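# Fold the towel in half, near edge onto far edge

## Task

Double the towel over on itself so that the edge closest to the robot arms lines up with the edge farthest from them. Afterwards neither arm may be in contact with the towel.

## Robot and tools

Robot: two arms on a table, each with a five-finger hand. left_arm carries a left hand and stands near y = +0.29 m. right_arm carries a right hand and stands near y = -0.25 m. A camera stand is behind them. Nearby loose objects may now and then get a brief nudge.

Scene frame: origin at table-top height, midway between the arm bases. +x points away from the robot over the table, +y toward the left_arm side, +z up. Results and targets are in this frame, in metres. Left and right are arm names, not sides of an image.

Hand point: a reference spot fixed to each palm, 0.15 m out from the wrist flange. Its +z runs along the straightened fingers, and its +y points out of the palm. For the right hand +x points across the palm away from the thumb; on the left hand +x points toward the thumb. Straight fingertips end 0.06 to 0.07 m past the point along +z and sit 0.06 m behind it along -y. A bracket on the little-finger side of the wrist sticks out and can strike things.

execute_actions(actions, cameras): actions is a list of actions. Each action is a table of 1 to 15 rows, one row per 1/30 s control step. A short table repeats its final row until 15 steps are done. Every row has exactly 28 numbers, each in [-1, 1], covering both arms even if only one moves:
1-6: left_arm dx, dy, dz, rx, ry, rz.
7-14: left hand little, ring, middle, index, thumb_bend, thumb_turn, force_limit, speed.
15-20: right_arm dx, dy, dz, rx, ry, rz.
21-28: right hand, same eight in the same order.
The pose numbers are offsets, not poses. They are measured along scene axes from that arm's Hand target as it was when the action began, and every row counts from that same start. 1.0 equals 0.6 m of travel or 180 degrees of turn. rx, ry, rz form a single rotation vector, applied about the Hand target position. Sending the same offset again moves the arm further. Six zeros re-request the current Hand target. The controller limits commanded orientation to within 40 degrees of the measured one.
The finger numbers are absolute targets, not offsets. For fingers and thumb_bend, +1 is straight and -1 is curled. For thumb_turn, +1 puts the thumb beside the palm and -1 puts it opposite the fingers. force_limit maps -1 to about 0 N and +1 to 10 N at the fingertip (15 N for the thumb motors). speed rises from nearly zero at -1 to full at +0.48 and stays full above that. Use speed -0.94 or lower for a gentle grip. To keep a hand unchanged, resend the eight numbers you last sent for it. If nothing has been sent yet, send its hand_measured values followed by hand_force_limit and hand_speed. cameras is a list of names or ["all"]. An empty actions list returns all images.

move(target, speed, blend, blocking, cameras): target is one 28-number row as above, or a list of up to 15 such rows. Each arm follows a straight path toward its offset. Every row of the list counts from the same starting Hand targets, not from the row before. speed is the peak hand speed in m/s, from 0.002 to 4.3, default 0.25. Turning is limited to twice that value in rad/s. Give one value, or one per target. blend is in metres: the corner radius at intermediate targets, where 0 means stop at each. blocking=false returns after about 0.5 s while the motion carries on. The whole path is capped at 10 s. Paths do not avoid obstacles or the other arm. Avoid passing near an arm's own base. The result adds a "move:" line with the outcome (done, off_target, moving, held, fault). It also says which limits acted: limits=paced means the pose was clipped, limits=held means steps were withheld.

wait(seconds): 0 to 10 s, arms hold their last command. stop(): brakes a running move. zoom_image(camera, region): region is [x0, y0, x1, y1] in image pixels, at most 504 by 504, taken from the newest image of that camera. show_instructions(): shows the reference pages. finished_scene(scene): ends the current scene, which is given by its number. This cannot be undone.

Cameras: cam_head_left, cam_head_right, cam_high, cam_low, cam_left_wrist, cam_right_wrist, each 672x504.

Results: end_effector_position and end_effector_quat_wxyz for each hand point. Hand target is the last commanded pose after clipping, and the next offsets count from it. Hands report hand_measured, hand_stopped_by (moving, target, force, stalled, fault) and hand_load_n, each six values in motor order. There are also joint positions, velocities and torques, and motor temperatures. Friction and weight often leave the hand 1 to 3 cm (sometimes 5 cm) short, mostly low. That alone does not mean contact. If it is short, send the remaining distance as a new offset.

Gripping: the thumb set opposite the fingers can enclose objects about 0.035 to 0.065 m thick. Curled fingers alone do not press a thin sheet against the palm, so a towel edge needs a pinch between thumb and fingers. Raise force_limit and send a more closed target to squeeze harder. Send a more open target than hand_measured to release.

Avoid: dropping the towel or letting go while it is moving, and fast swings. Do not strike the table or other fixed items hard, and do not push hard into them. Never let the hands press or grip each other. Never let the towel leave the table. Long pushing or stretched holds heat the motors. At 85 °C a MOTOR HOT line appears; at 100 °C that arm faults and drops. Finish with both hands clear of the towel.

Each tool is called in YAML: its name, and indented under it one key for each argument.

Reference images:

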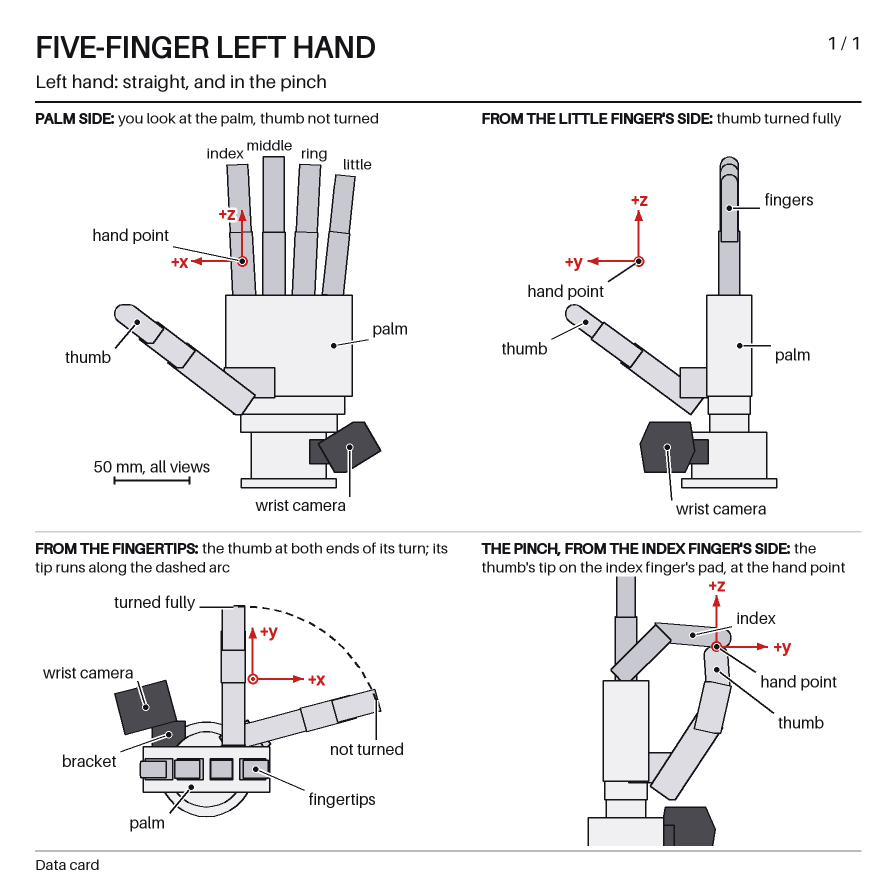

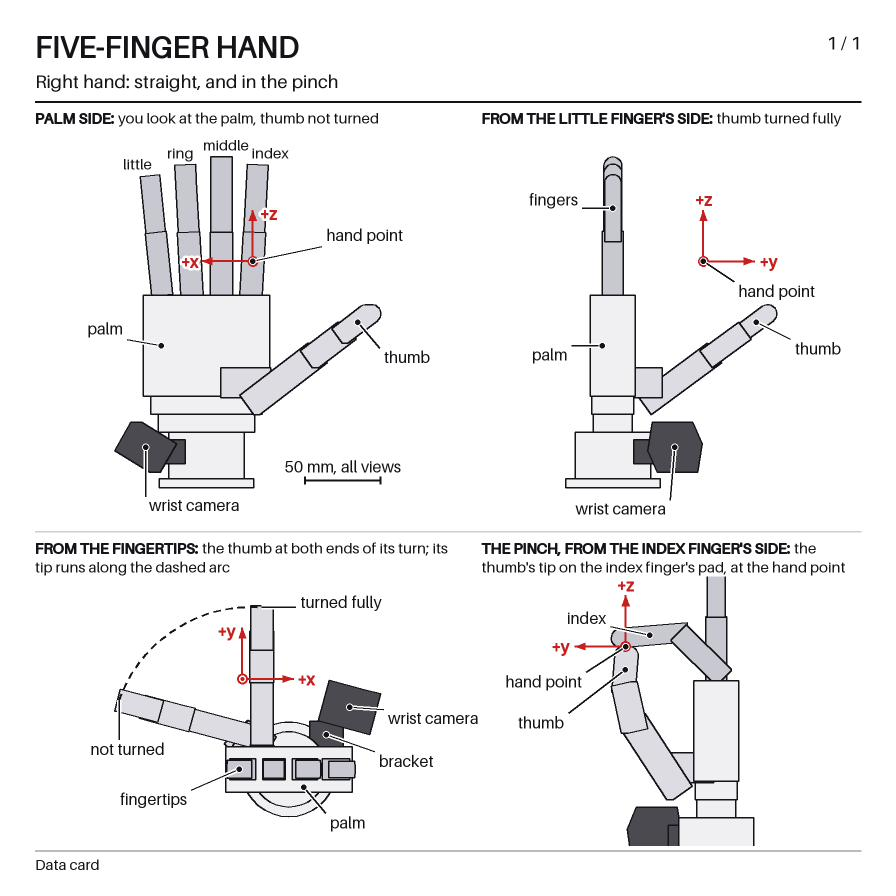

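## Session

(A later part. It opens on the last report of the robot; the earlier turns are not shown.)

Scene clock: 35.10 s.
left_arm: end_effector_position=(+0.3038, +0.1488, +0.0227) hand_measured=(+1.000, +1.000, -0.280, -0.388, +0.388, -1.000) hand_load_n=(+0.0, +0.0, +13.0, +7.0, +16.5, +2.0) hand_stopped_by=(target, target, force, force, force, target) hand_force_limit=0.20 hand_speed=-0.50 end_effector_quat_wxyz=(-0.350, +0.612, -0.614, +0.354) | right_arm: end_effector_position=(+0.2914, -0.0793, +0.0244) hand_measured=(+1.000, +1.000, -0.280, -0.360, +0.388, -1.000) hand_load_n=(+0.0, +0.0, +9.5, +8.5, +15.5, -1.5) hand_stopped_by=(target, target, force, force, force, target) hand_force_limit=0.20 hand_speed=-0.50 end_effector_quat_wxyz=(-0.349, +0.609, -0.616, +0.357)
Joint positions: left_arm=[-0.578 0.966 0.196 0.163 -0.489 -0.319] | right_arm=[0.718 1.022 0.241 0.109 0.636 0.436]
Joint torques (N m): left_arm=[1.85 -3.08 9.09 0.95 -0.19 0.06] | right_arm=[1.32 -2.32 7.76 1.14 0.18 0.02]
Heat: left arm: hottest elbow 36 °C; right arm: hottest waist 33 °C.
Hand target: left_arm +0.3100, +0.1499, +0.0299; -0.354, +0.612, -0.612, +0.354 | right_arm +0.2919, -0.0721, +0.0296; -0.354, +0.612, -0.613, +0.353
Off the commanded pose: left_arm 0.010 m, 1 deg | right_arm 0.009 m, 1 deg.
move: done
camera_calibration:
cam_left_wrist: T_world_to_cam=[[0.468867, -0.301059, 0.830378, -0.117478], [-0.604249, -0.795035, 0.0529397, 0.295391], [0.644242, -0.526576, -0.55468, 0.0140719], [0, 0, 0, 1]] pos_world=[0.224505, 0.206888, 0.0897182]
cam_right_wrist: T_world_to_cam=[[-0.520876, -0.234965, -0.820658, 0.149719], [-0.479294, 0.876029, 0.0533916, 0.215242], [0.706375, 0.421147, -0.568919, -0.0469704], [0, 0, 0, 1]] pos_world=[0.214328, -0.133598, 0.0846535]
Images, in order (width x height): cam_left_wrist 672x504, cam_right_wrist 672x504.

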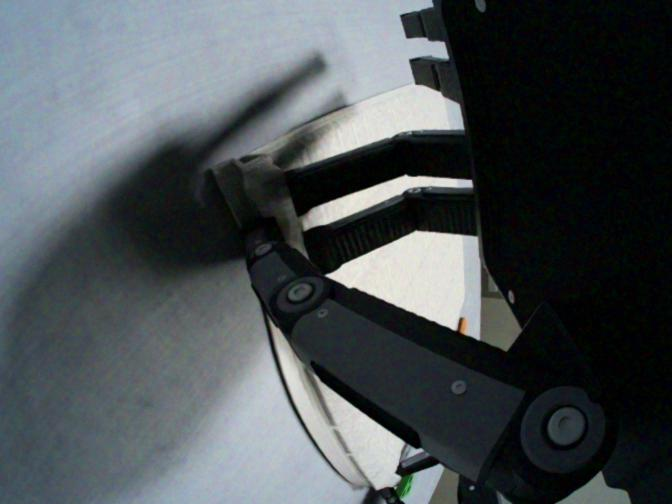

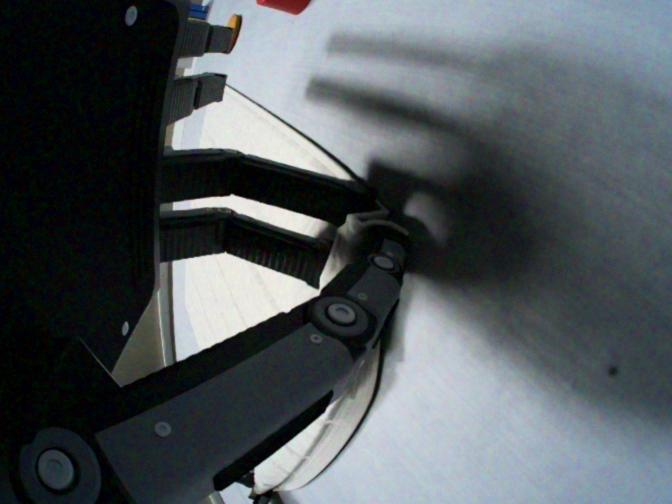

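move:
  target:
    - [0,0,0.07,0,0,0, 1,1,-0.5,-0.5,0.1,-1,0.2,-0.5, 0,0,0.07,0,0,0, 1,1,-0.5,-0.5,0.1,-1,0.2,-0.5]
  speed: 0.08
  cameras: ["all"]

Scene clock: 36.63 s.
left_arm: end_effector_position=(+0.2955, +0.1539, +0.0489) hand_measured=(+1.000, +1.000, -0.280, -0.388, +0.388, -1.000) hand_load_n=(+0.0, +0.0, +12.5, +7.0, +16.5, +2.0) hand_stopped_by=(target, target, force, force, force, target) hand_force_limit=0.20 hand_speed=-0.50 end_effector_quat_wxyz=(-0.347, +0.613, -0.622, +0.341) | right_arm: end_effector_position=(+0.2813, -0.0871, +0.0486) hand_measured=(+1.000, +1.000, -0.280, -0.360, +0.388, -1.000) hand_load_n=(+0.0, +0.0, +10.0, +8.5, +15.5, -1.0) hand_stopped_by=(target, target, force, force, force, target) hand_force_limit=0.20 hand_speed=-0.50 end_effector_quat_wxyz=(-0.335, +0.619, -0.616, +0.355)
Joint positions: left_arm=[-0.578 0.813 0.246 -0.072 -0.487 -0.319] | right_arm=[0.718 0.874 0.28 -0.114 0.631 0.436]
Joint torques (N m): left_arm=[1.55 -2.37 12.34 1.1 -0.32 0.07] | right_arm=[1.26 -1.67 11.12 1.16 0.39 0.01]
Motor temperatures (°C): left_arm=[29 28 37 26 32 28] | right_arm=[33 30 32 30 30 29]
Heat: left arm: hottest elbow 37 °C; right arm: hottest waist 33 °C.
Hand target: left_arm +0.3100, +0.1501, +0.0718; -0.354, +0.612, -0.612, +0.353 | right_arm +0.2920, -0.0720, +0.0717; -0.354, +0.612, -0.613, +0.353
Off the commanded pose: left_arm 0.027 m, 2 deg | right_arm 0.029 m, 2 deg.
move: off_target (left_arm, right_arm)
camera_calibration:
cam_left_wrist: T_world_to_cam=[[0.490954, -0.315348, 0.812108, -0.137272], [-0.603698, -0.795232, 0.0561658, 0.292774], [0.628103, -0.517842, -0.580798, 0.0413748], [0, 0, 0, 1]] pos_world=[0.218154, 0.210961, 0.119067]
cam_right_wrist: T_world_to_cam=[[-0.543028, -0.254942, -0.800078, 0.166009], [-0.481574, 0.87509, 0.0480094, 0.216779], [0.687901, 0.411367, -0.597972, -0.0170228], [0, 0, 0, 1]] pos_world=[0.206253, -0.140376, 0.112234]

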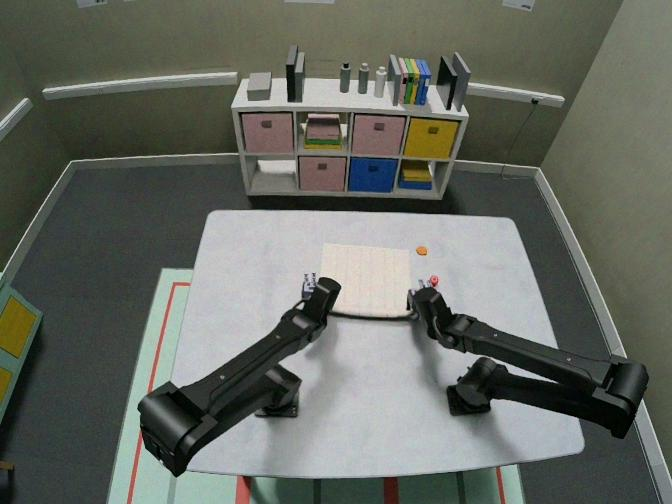

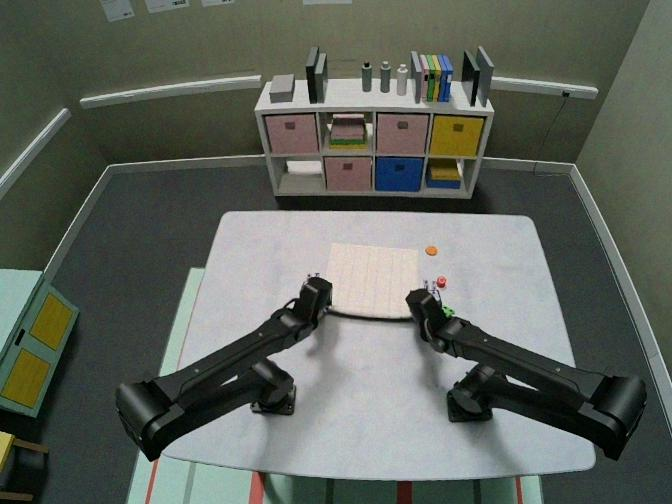

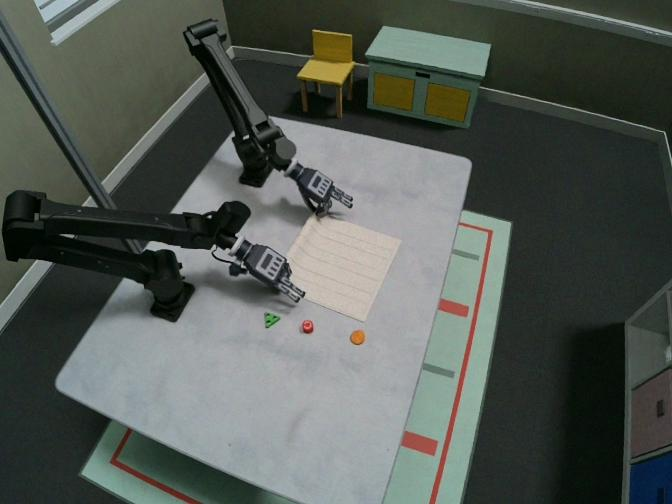

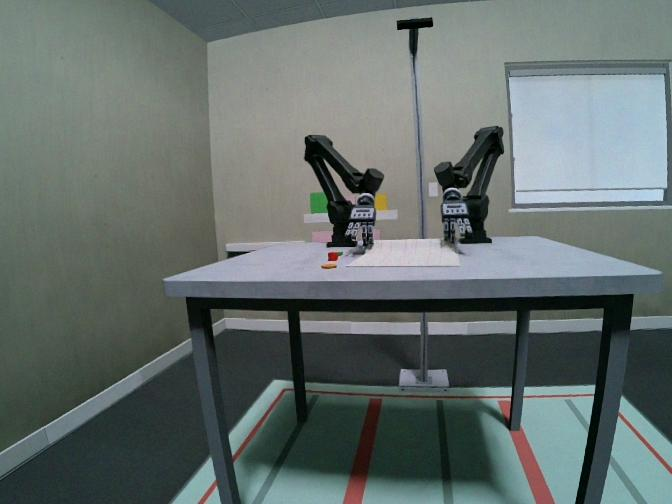

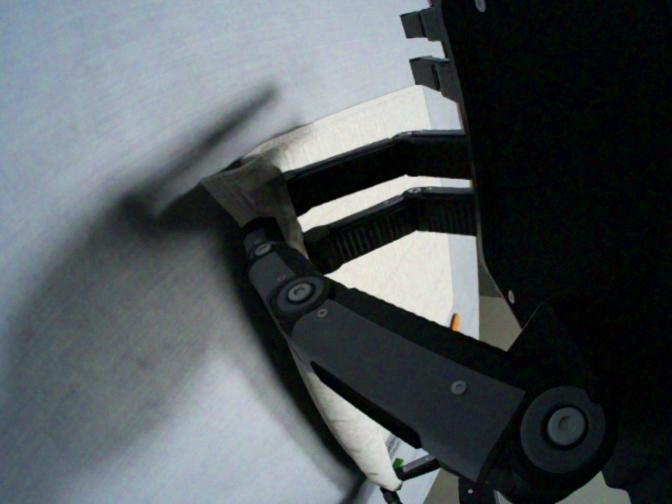

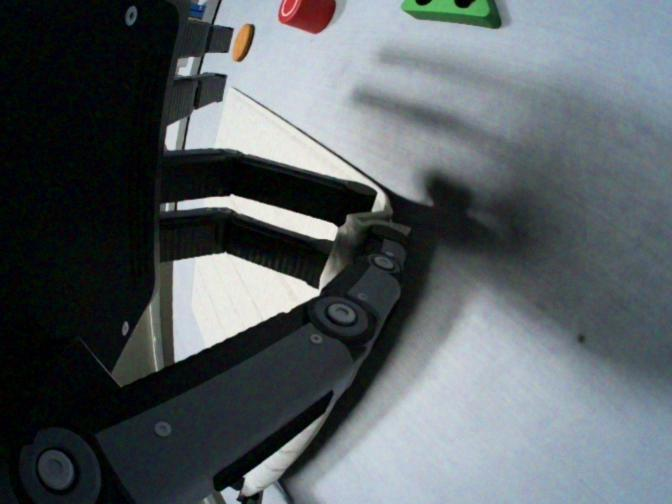

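move:
  target:
    - [0.0333,0,0.097,0,0,0, 1,1,-0.5,-0.5,0.1,-1,0.2,-0.5, 0.047,-0.013,0.097,0,0,0, 1,1,-0.5,-0.5,0.1,-1,0.2,-0.5]
    - [0.133,-0.008,0.155,0,0,0, 1,1,-0.5,-0.5,0.1,-1,0.2,-0.5, 0.13,-0.022,0.155,0,0,0, 1,1,-0.5,-0.5,0.1,-1,0.2,-0.5]
    - [0.208,-0.017,0.172,0,0,0, 1,1,-0.5,-0.5,0.1,-1,0.2,-0.5, 0.213,-0.027,0.172,0,0,0, 1,1,-0.5,-0.5,0.1,-1,0.2,-0.5]
  speed: 0.08
  blend: 0.03
  cameras: ["all"]

Scene clock: 41.43 s.
left_arm: end_effector_position=(+0.4115, +0.1421, +0.1496) hand_measured=(+1.000, +1.000, -0.280, -0.388, +0.388, -1.000) hand_load_n=(+0.0, +0.0, +12.0, +7.0, +17.0, +1.5) hand_stopped_by=(target, target, force, force, force, target) hand_force_limit=0.20 hand_speed=-0.50 end_effector_quat_wxyz=(-0.341, +0.617, -0.626, +0.334) | right_arm: end_effector_position=(+0.3956, -0.0933, +0.1459) hand_measured=(+1.000, +1.000, -0.280, -0.360, +0.388, -1.000) hand_load_n=(+0.0, +0.0, +9.5, +8.5, +16.0, -1.5) hand_stopped_by=(target, target, force, force, force, target) hand_force_limit=0.20 hand_speed=-0.50 end_effector_quat_wxyz=(-0.330, +0.627, -0.617, +0.341)
Joint positions: left_arm=[-0.394 1.04 0.658 -0.234 -0.334 -0.21] | right_arm=[0.423 1.029 0.645 -0.246 0.374 0.236]
Joint torques (N m): left_arm=[1.73 -4.13 13.48 2.74 -0.12 0.07] | right_arm=[-0.56 -3.31 12.71 2.81 0.05 -0.13]
Heat: left arm: hottest elbow 38 °C; right arm: hottest waist 33 °C.
Hand target: left_arm +0.4349, +0.1398, +0.1750; -0.354, +0.612, -0.612, +0.353 | right_arm +0.4198, -0.0883, +0.1747; -0.354, +0.612, -0.613, +0.353
Off the commanded pose: left_arm 0.035 m, 3 deg | right_arm 0.038 m, 4 deg.
move: off_target (left_arm, right_arm); blend cut to 0.0255 m at target 2
camera_calibration:
cam_left_wrist: T_world_to_cam=[[0.508514, -0.316172, 0.800905, -0.285222], [-0.601583, -0.795932, 0.0677501, 0.345229], [0.616045, -0.516262, -0.594947, 0.02781], [0, 0, 0, 1]] pos_world=[0.335591, 0.198957, 0.221592]
cam_right_wrist: T_world_to_cam=[[-0.561367, -0.258252, -0.78624, 0.309187], [-0.492979, 0.867453, 0.0670543, 0.273551], [0.664709, 0.425242, -0.614273, -0.0220489], [0, 0, 0, 1]] pos_world=[0.323078, -0.148068, 0.211208]

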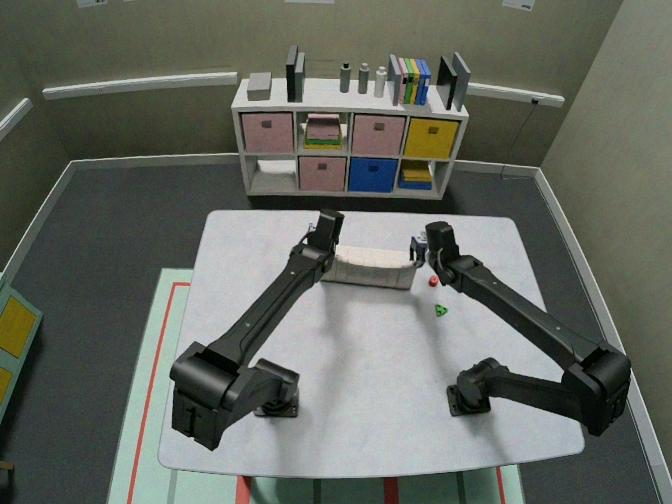

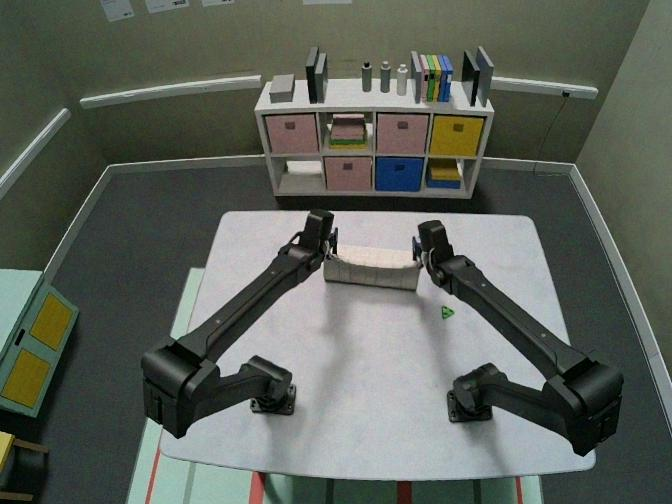

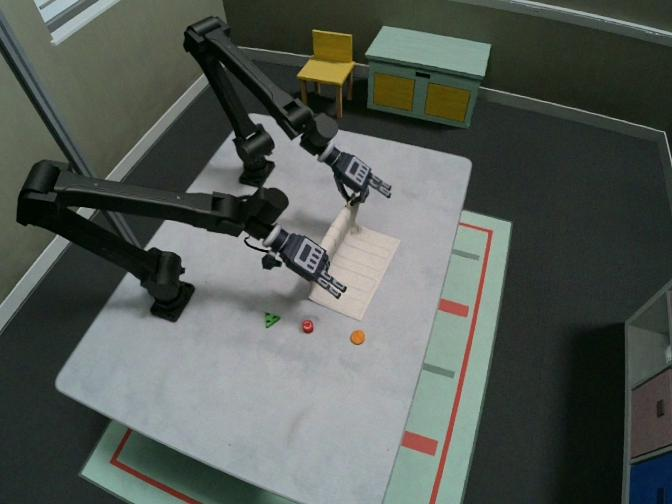

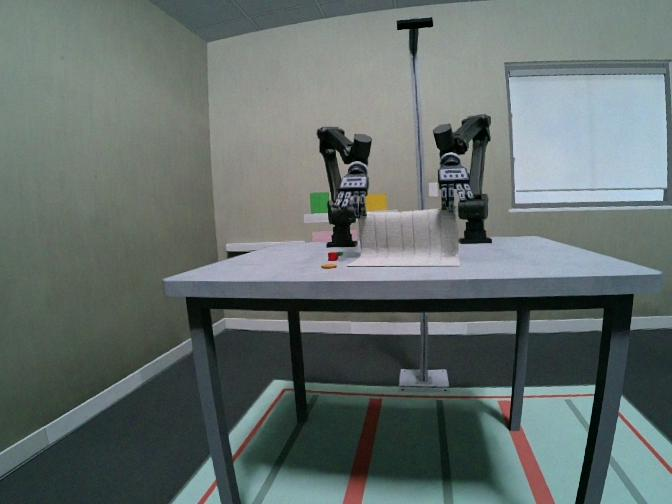

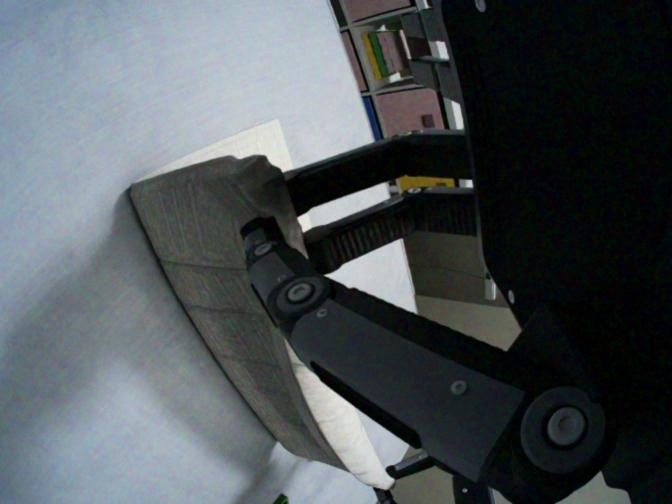

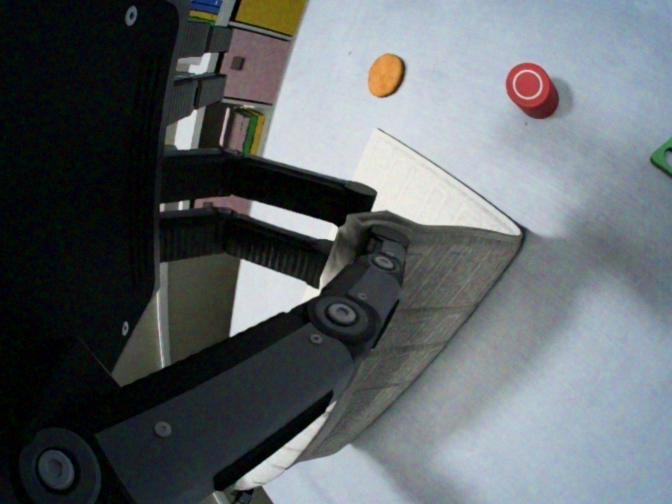

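move:
  target:
    - [0.092,-0.003,-0.033,0,0,0, 1,1,-0.5,-0.5,0.1,-1,0.2,-0.5, 0.088,-0.007,-0.028,0,0,0, 1,1,-0.5,-0.5,0.1,-1,0.2,-0.5]
    - [0.175,-0.008,-0.108,0,0,0, 1,1,-0.5,-0.5,0.1,-1,0.2,-0.5, 0.172,-0.01,-0.103,0,0,0, 1,1,-0.5,-0.5,0.1,-1,0.2,-0.5]
    - [0.217,-0.012,-0.175,0,0,0, 1,1,-0.5,-0.5,0.1,-1,0.2,-0.5, 0.213,-0.012,-0.17,0,0,0, 1,1,-0.5,-0.5,0.1,-1,0.2,-0.5]
  speed: 0.08
  blend: 0.02
  cameras: ["all"]

Scene clock: 46.30 s.
left_arm: end_effector_position=(+0.5410, +0.1319, +0.0545) hand_measured=(+1.000, +1.000, -0.280, -0.388, +0.388, -1.000) hand_load_n=(+0.0, +0.0, +12.5, +7.0, +16.5, +1.5) hand_stopped_by=(target, target, force, force, force, target) hand_force_limit=0.20 hand_speed=-0.50 end_effector_quat_wxyz=(-0.341, +0.617, -0.623, +0.338) | right_arm: end_effector_position=(+0.5218, -0.0968, +0.0543) hand_measured=(+1.000, +1.000, -0.280, -0.360, +0.388, -1.000) hand_load_n=(+0.0, +0.0, +9.5, +8.5, +15.5, -1.5) hand_stopped_by=(target, target, force, force, force, target) hand_force_limit=0.20 hand_speed=-0.50 end_effector_quat_wxyz=(-0.335, +0.624, -0.618, +0.341)
Joint positions: left_arm=[-0.297 1.558 0.814 0.153 -0.253 -0.157] | right_arm=[0.281 1.525 0.777 0.152 0.255 0.157]
Joint torques (N m): left_arm=[1.79 -9.88 11.26 2.71 -0.02 0.07] | right_arm=[-0.5 -8.59 10.47 2.91 -0.06 -0.09]
Heat: left arm: hottest elbow 39 °C; right arm: hottest elbow 35 °C.
Hand target: left_arm +0.5649, +0.1326, +0.0698; -0.354, +0.612, -0.612, +0.353 | right_arm +0.5476, -0.0955, +0.0729; -0.354, +0.612, -0.613, +0.353
Off the commanded pose: left_arm 0.029 m, 3 deg | right_arm 0.032 m, 3 deg.
move: off_target (left_arm, right_arm)
camera_calibration:
cam_left_wrist: T_world_to_cam=[[0.503243, -0.309857, 0.806681, -0.276401], [-0.60107, -0.7962, 0.0691427, 0.421183], [0.620855, -0.519668, -0.586928, -0.116484], [0, 0, 0, 1]] pos_world=[0.464577, 0.189168, 0.125478]
cam_right_wrist: T_world_to_cam=[[-0.556318, -0.249885, -0.792507, 0.305716], [-0.492573, 0.867261, 0.0723175, 0.344415], [0.66924, 0.430599, -0.60556, -0.163092], [0, 0, 0, 1]] pos_world=[0.448873, -0.152077, 0.118612]

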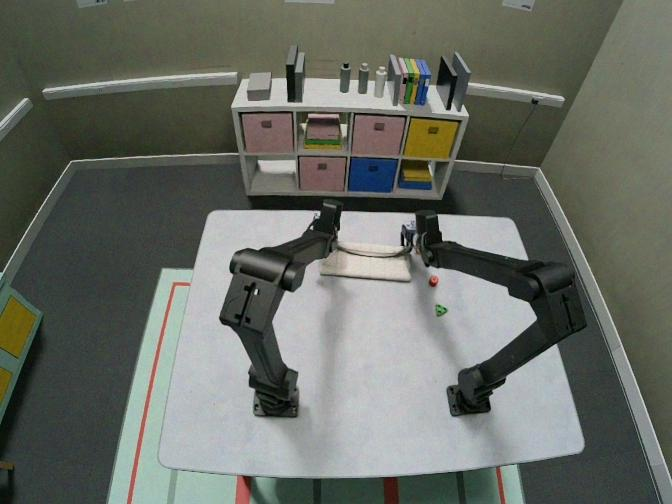

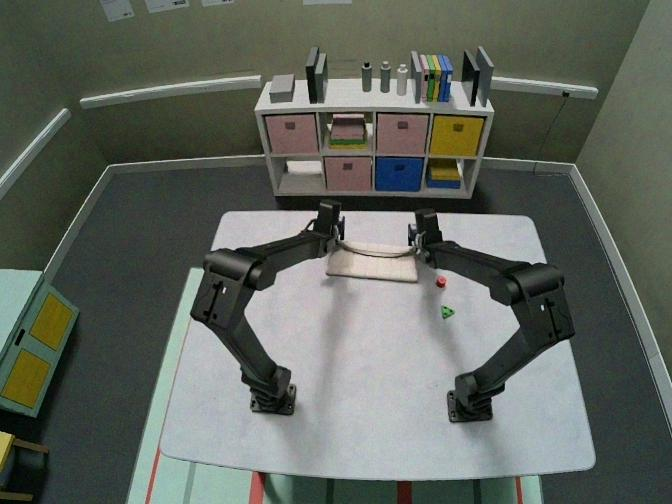

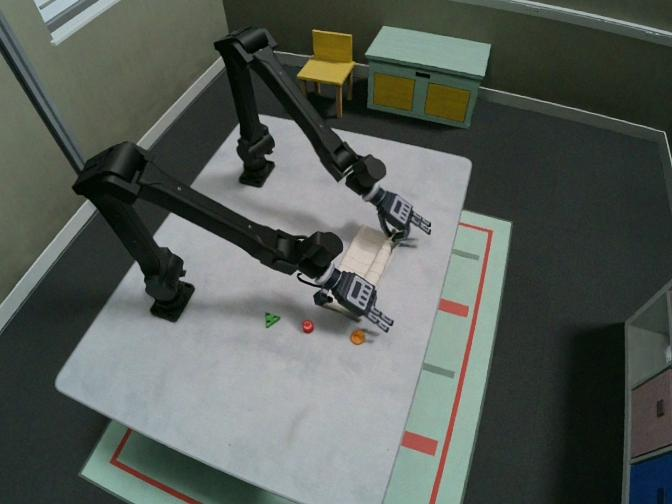

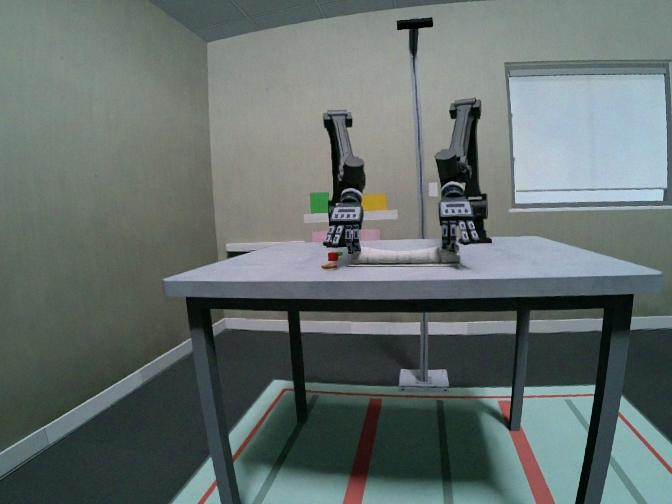

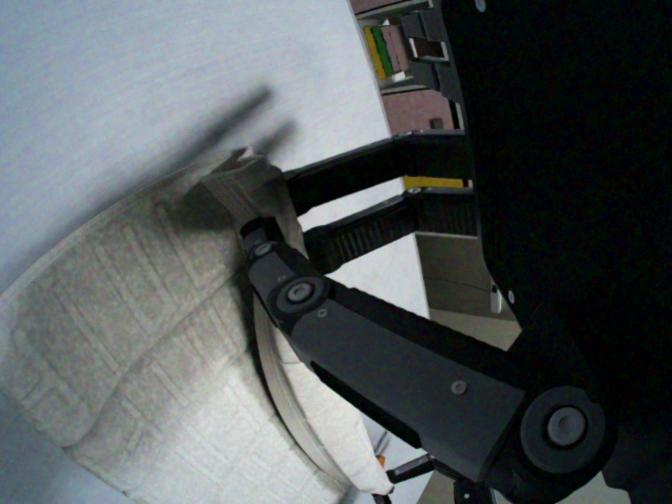

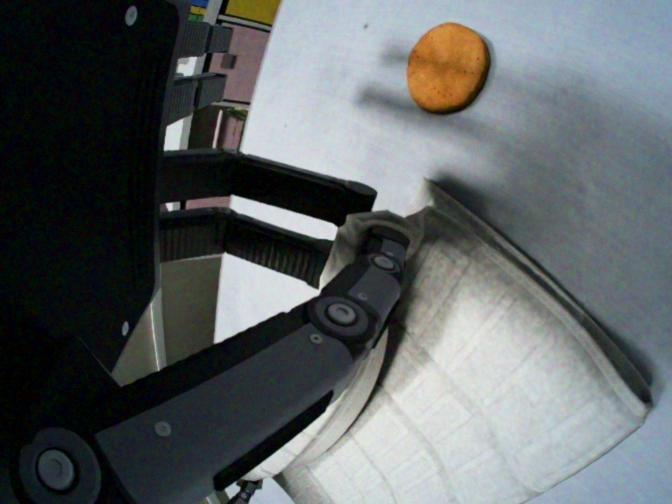

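zoom_image:
  camera: "cam_right_wrist"
  region: [220, 120, 520, 420]

zoom_image:
  camera: "cam_left_wrist"
  region: [160, 120, 460, 420]

Scaled by 1.680 from the camera's 672x504 image, which has a finer 960x720 frame.

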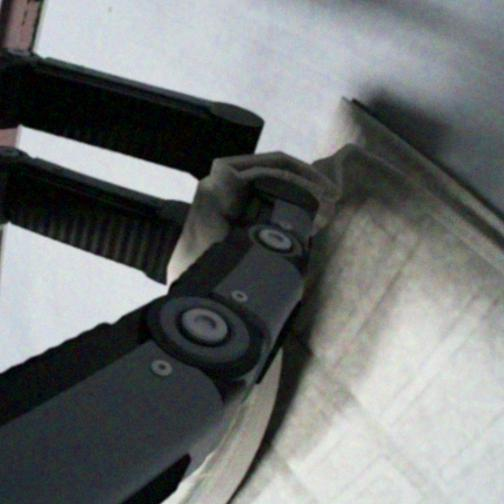

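Scaled by 1.680 from the camera's 672x504 image, which has a finer 960x720 frame.

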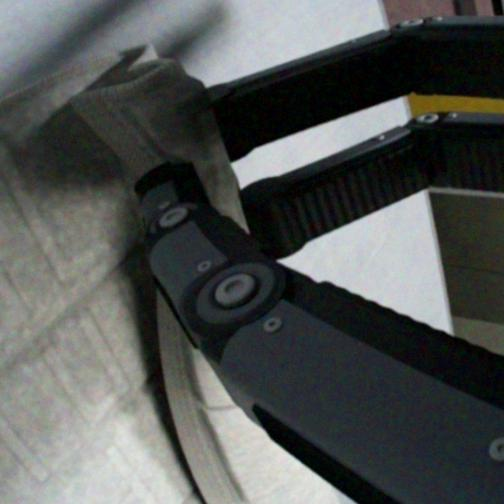

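zoom_image:
  camera: "cam_head_left"
  region: [290, 200, 450, 300]

zoom_image:
  camera: "cam_low"
  region: [300, 180, 520, 300]

zoom_image:
  camera: "cam_high"
  region: [290, 180, 450, 350]

Scaled by 3.150.

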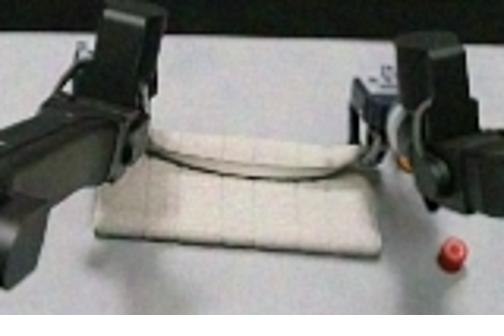

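Scaled by 2.291.

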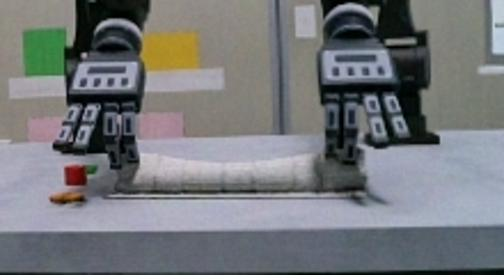

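Scaled by 2.965.

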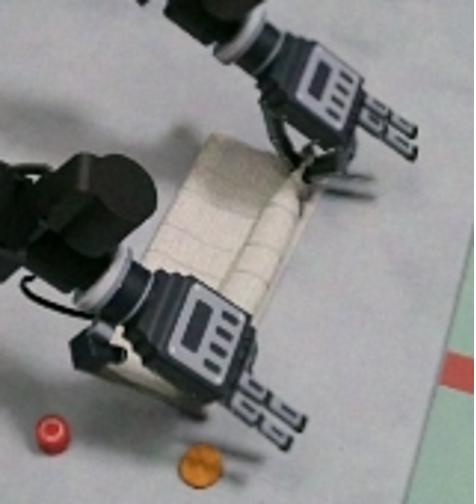

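zoom_image:
  camera: "cam_left_wrist"
  region: [200, 280, 420, 500]

zoom_image:
  camera: "cam_right_wrist"
  region: [220, 300, 440, 500]

Scaled by 2.291 from the camera's 672x504 image, which has a finer 960x720 frame.

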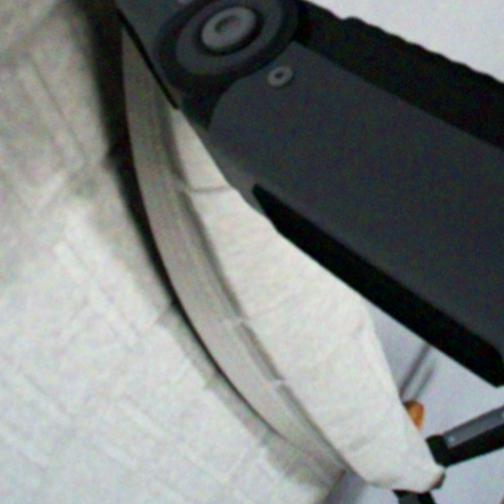

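Scaled by 2.291 from the camera's 672x504 image, which has a finer 960x720 frame.

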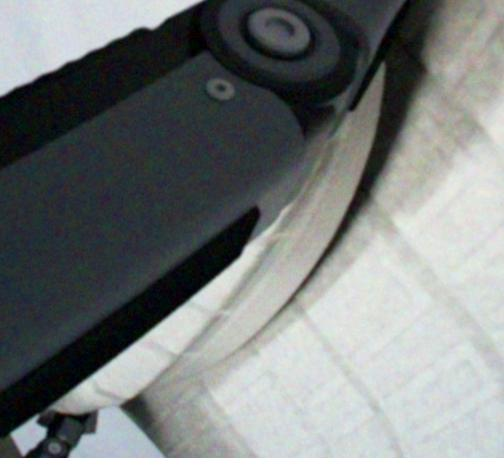

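move:
  target:
    - [-0.003,0,-0.045,0,0,0, 1,1,-0.5,-0.5,0.1,-1,0.2,-0.5, -0.003,0,-0.045,0,0,0, 1,1,-0.5,-0.5,0.1,-1,0.2,-0.5]
  speed: 0.05
  cameras: ["cam_head_left","cam_low","cam_left_wrist","cam_right_wrist"]

Scene clock: 60.13 s.
left_arm: end_effector_position=(+0.5523, +0.1284, +0.0419) hand_measured=(+1.000, +1.000, -0.280, -0.388, +0.388, -1.000) hand_load_n=(+0.0, +0.0, +12.0, +7.0, +16.0, +1.5) hand_stopped_by=(target, target, force, force, force, target) hand_force_limit=0.20 hand_speed=-0.50 end_effector_quat_wxyz=(-0.347, +0.614, -0.617, +0.349) | right_arm: end_effector_position=(+0.5339, -0.0933, +0.0435) hand_measured=(+1.000, +1.000, -0.280, -0.360, +0.388, -1.000) hand_load_n=(+0.0, -0.5, +9.5, +8.0, +15.5, -2.0) hand_stopped_by=(target, target, force, force, force, target) hand_force_limit=0.20 hand_speed=-0.50 end_effector_quat_wxyz=(-0.348, +0.617, -0.614, +0.348)
Joint positions: left_arm=[-0.297 1.611 0.814 0.236 -0.253 -0.157] | right_arm=[0.281 1.577 0.777 0.238 0.255 0.157]
Joint torques (N m): left_arm=[1.79 -10.17 8.57 2.73 -0.05 0.05] | right_arm=[-0.38 -8.64 8.13 2.93 -0.03 -0.06]
Motor temperatures (°C): left_arm=[29 28 40 26 31 27] | right_arm=[32 31 38 30 29 29]
Heat: left arm: hottest elbow 40 °C; right arm: hottest elbow 38 °C.
Hand target: left_arm +0.5632, +0.1326, +0.0430; -0.354, +0.612, -0.612, +0.353 | right_arm +0.5458, -0.0954, +0.0459; -0.354, +0.612, -0.613, +0.353
Off the commanded pose: left_arm 0.012 m, 1 deg | right_arm 0.012 m, 1 deg.
move: off_target (left_arm, right_arm)
camera_calibration:
cam_left_wrist: T_world_to_cam=[[0.47976, -0.302933, 0.823445, -0.261583], [-0.603055, -0.795538, 0.0586885, 0.427475], [0.637303, -0.524739, -0.564352, -0.142066], [0, 0, 0, 1]] pos_world=[0.473827, 0.186283, 0.110136]
cam_right_wrist: T_world_to_cam=[[-0.530387, -0.241599, -0.812601, 0.292515], [-0.494533, 0.866718, 0.065095, 0.349392], [0.688568, 0.436384, -0.579174, -0.190125], [0, 0, 0, 1]] pos_world=[0.458846, -0.149186, 0.104838]
Images, in order (width x height): cam_head_left 672x504, cam_low 672x504, cam_left_wrist 672x504, cam_right_wrist 672x504.

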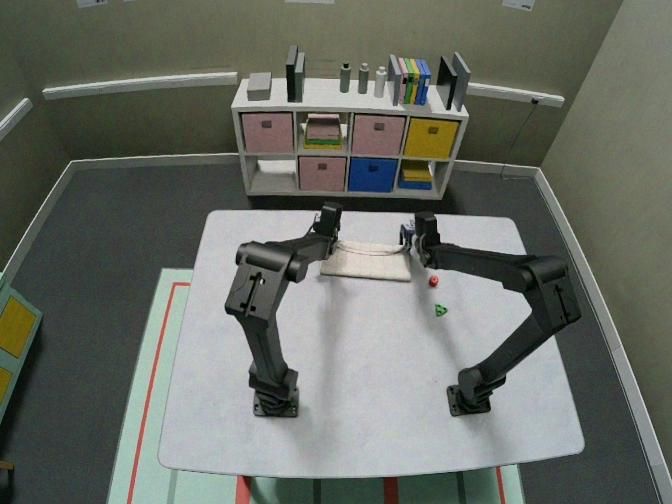

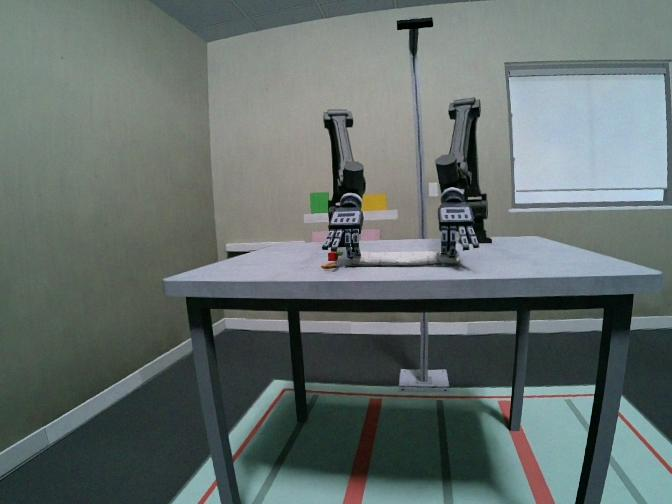

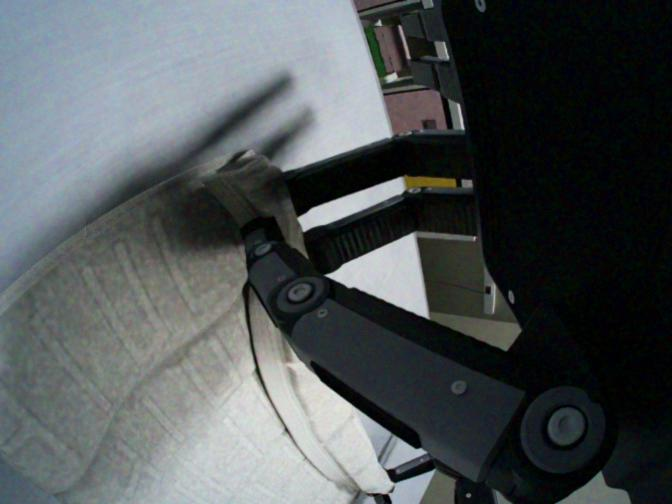

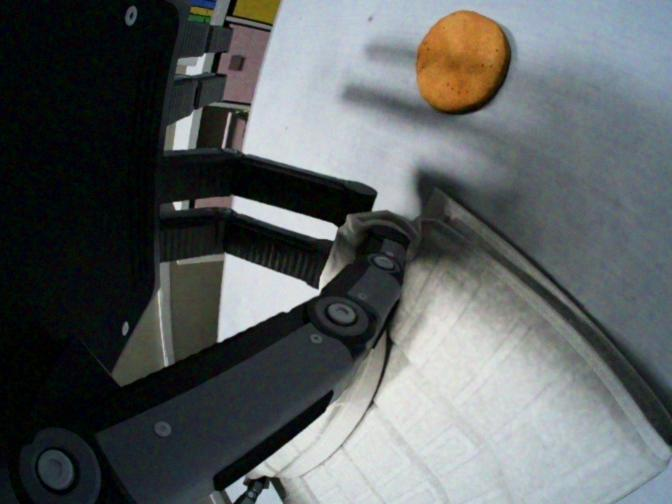

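move:
  target:
    - [-0.017,0,-0.03,0,0,0, 1,1,-0.5,-0.5,0.1,-1,0.2,-0.5, -0.017,0,-0.03,0,0,0, 1,1,-0.5,-0.5,0.1,-1,0.2,-0.5]
  speed: 0.05
  cameras: ["cam_left_wrist","cam_right_wrist"]

Scene clock: 61.33 s.
left_arm: end_effector_position=(+0.5522, +0.1290, +0.0344) hand_measured=(+1.000, +1.000, -0.280, -0.388, +0.388, -1.000) hand_load_n=(+0.0, +0.0, +12.0, +7.0, +17.0, +1.5) hand_stopped_by=(target, target, force, force, force, target) hand_force_limit=0.20 hand_speed=-0.50 end_effector_quat_wxyz=(-0.353, +0.612, -0.611, +0.358) | right_arm: end_effector_position=(+0.5352, -0.0928, +0.0349) hand_measured=(+1.000, +1.000, -0.280, -0.360, +0.388, -1.000) hand_load_n=(+0.0, +0.0, +9.5, +8.0, +15.5, -1.5) hand_stopped_by=(target, target, force, force, force, target) hand_force_limit=0.20 hand_speed=-0.50 end_effector_quat_wxyz=(-0.356, +0.612, -0.612, +0.352)
Joint positions: left_arm=[-0.297 1.629 0.792 0.3 -0.256 -0.157] | right_arm=[0.281 1.602 0.761 0.299 0.255 0.157]
Joint torques (N m): left_arm=[0.79 -9.7 6.72 2.73 -0.19 0.01] | right_arm=[0.15 -8.82 6.12 2.92 0.23 -0.03]
Heat: left arm: hottest elbow 40 °C; right arm: hottest elbow 38 °C.
Hand target: left_arm +0.5530, +0.1326, +0.0250; -0.355, +0.612, -0.612, +0.353 | right_arm +0.5357, -0.0954, +0.0281; -0.354, +0.612, -0.613, +0.353
Off the commanded pose: left_arm 0.010 m, 1 deg | right_arm 0.007 m, 0 deg.
move: done
camera_calibration:
cam_left_wrist: T_world_to_cam=[[0.461964, -0.297292, 0.835588, -0.246576], [-0.602487, -0.796581, 0.0496777, 0.428521], [0.650844, -0.52638, -0.547106, -0.153798], [0, 0, 0, 1]] pos_world=[0.472187, 0.18709, 0.100604]
cam_right_wrist: T_world_to_cam=[[-0.514949, -0.236718, -0.823889, 0.278955], [-0.495695, 0.866359, 0.0608998, 0.351002], [0.699367, 0.439758, -0.56347, -0.202315], [0, 0, 0, 1]] pos_world=[0.45913, -0.149091, 0.0944531]
Images, in order (width x height): cam_left_wrist 672x504, cam_right_wrist 672x504.

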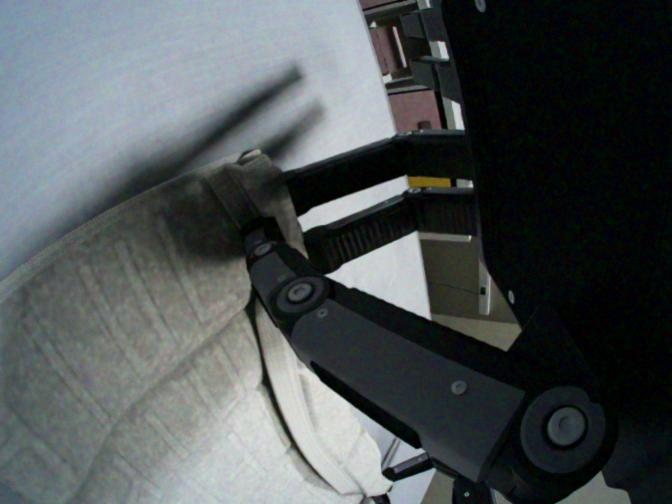

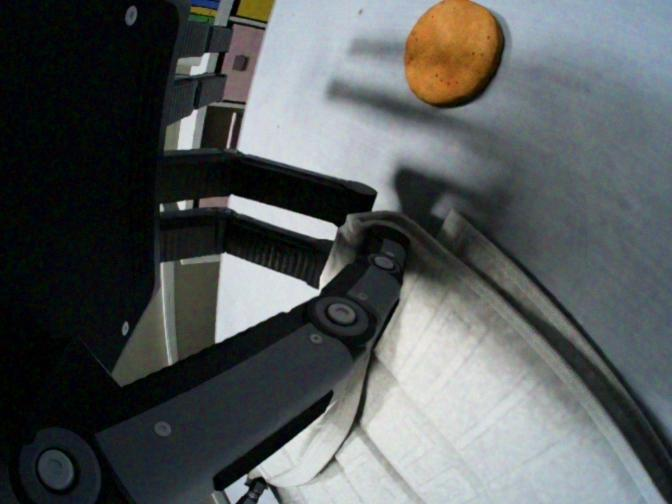

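move:
  target:
    - [-0.01,0,-0.012,0,0,0, 1,1,-0.5,-0.5,0.1,-1,0.2,-0.5, -0.01,0,-0.012,0,0,0, 1,1,-0.5,-0.5,0.1,-1,0.2,-0.5]
    - [-0.01,0,-0.012,0,0,0, 1,1,0.1,0.1,0.4,-1,0.2,-0.3, -0.01,0,-0.012,0,0,0, 1,1,0.1,0.1,0.4,-1,0.2,-0.3]
  speed: 0.05
  cameras: ["cam_head_left","cam_high","cam_left_wrist","cam_right_wrist"]

Scene clock: 63.13 s.
left_arm: end_effector_position=(+0.5497, +0.1302, +0.0323) hand_measured=(+1.000, +1.000, +0.100, +0.100, +0.400, -1.000) hand_load_n=(+0.0, +0.0, +0.0, +0.0, -1.5, +0.0) hand_stopped_by=(target, target, target, target, target, target) hand_force_limit=0.20 hand_speed=-0.30 end_effector_quat_wxyz=(-0.356, +0.610, -0.608, +0.362) | right_arm: end_effector_position=(+0.5318, -0.0944, +0.0297) hand_measured=(+1.000, +1.000, +0.100, +0.100, +0.400, -1.000) hand_load_n=(+0.0, +0.0, +0.0, +0.0, -0.5, +0.0) hand_stopped_by=(target, target, target, target, target, target) hand_force_limit=0.20 hand_speed=-0.30 end_effector_quat_wxyz=(-0.358, +0.611, -0.612, +0.354)
Joint positions: left_arm=[-0.297 1.63 0.773 0.333 -0.258 -0.157] | right_arm=[0.281 1.607 0.742 0.329 0.258 0.157]
Joint torques (N m): left_arm=[0.44 -9.41 6.32 2.39 -0.24 -0.01] | right_arm=[0.5 -8.88 5.76 2.81 0.28 0]
Heat: left arm: hottest elbow 39 °C; right arm: hottest elbow 37 °C.
Hand target: left_arm +0.5470, +0.1325, +0.0179; -0.354, +0.612, -0.612, +0.354 | right_arm +0.5297, -0.0954, +0.0208; -0.354, +0.612, -0.613, +0.353
Off the commanded pose: left_arm 0.015 m, 1 deg | right_arm 0.009 m, 0 deg.
move: off_target (left_arm); target 2's new numbers were sent with left_arm's hand 0.016 m and 1 deg from that target
camera_calibration:
cam_left_wrist: T_world_to_cam=[[0.451232, -0.293894, 0.842625, -0.237998], [-0.601556, -0.797621, 0.0439404, 0.427922], [0.659182, -0.526713, -0.536705, -0.157545], [0, 0, 0, 1]] pos_world=[0.468662, 0.188393, 0.0971846]
cam_right_wrist: T_world_to_cam=[[-0.510616, -0.235251, -0.827, 0.270503], [-0.494075, 0.867462, 0.0582963, 0.350369], [0.703677, 0.438367, -0.559172, -0.204629], [0, 0, 0, 1]] pos_world=[0.455224, -0.150593, 0.0888579]
Images, in order (width x height): cam_head_left 672x504, cam_high 672x504, cam_left_wrist 672x504, cam_right_wrist 672x504.

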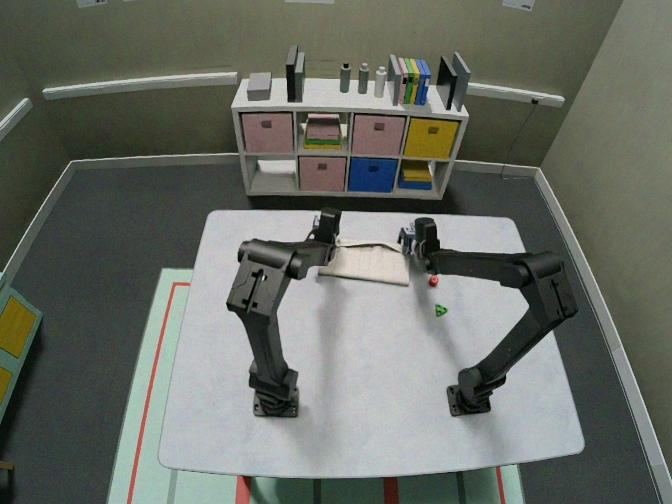

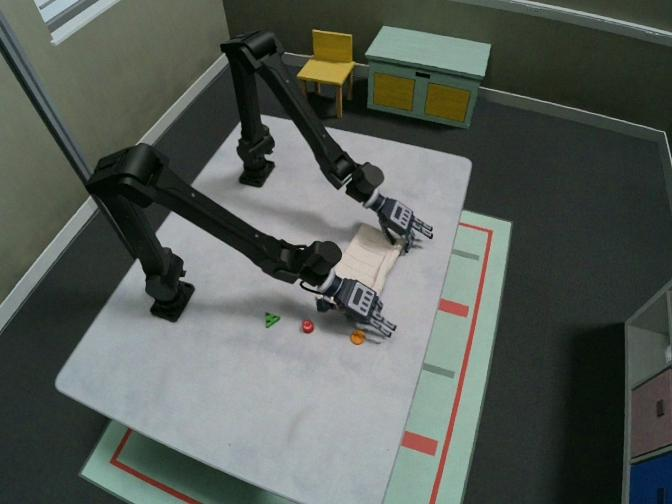

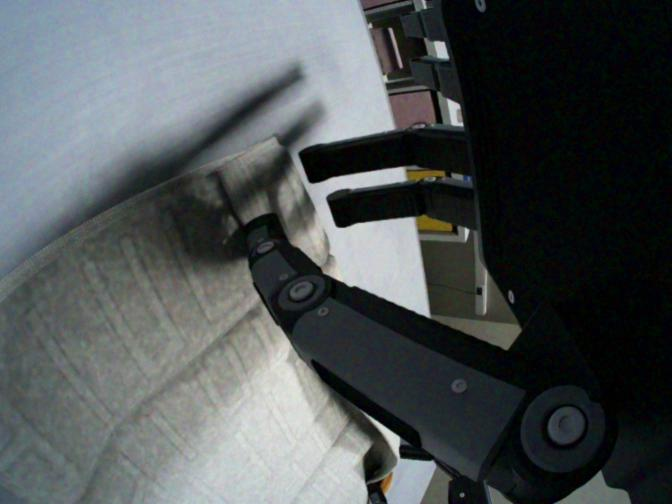

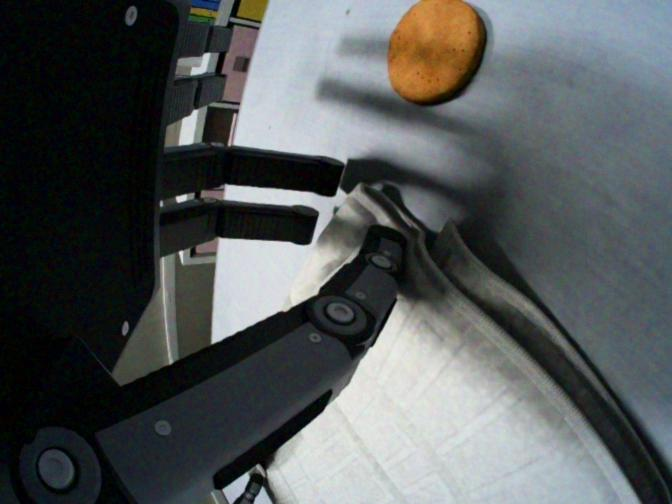

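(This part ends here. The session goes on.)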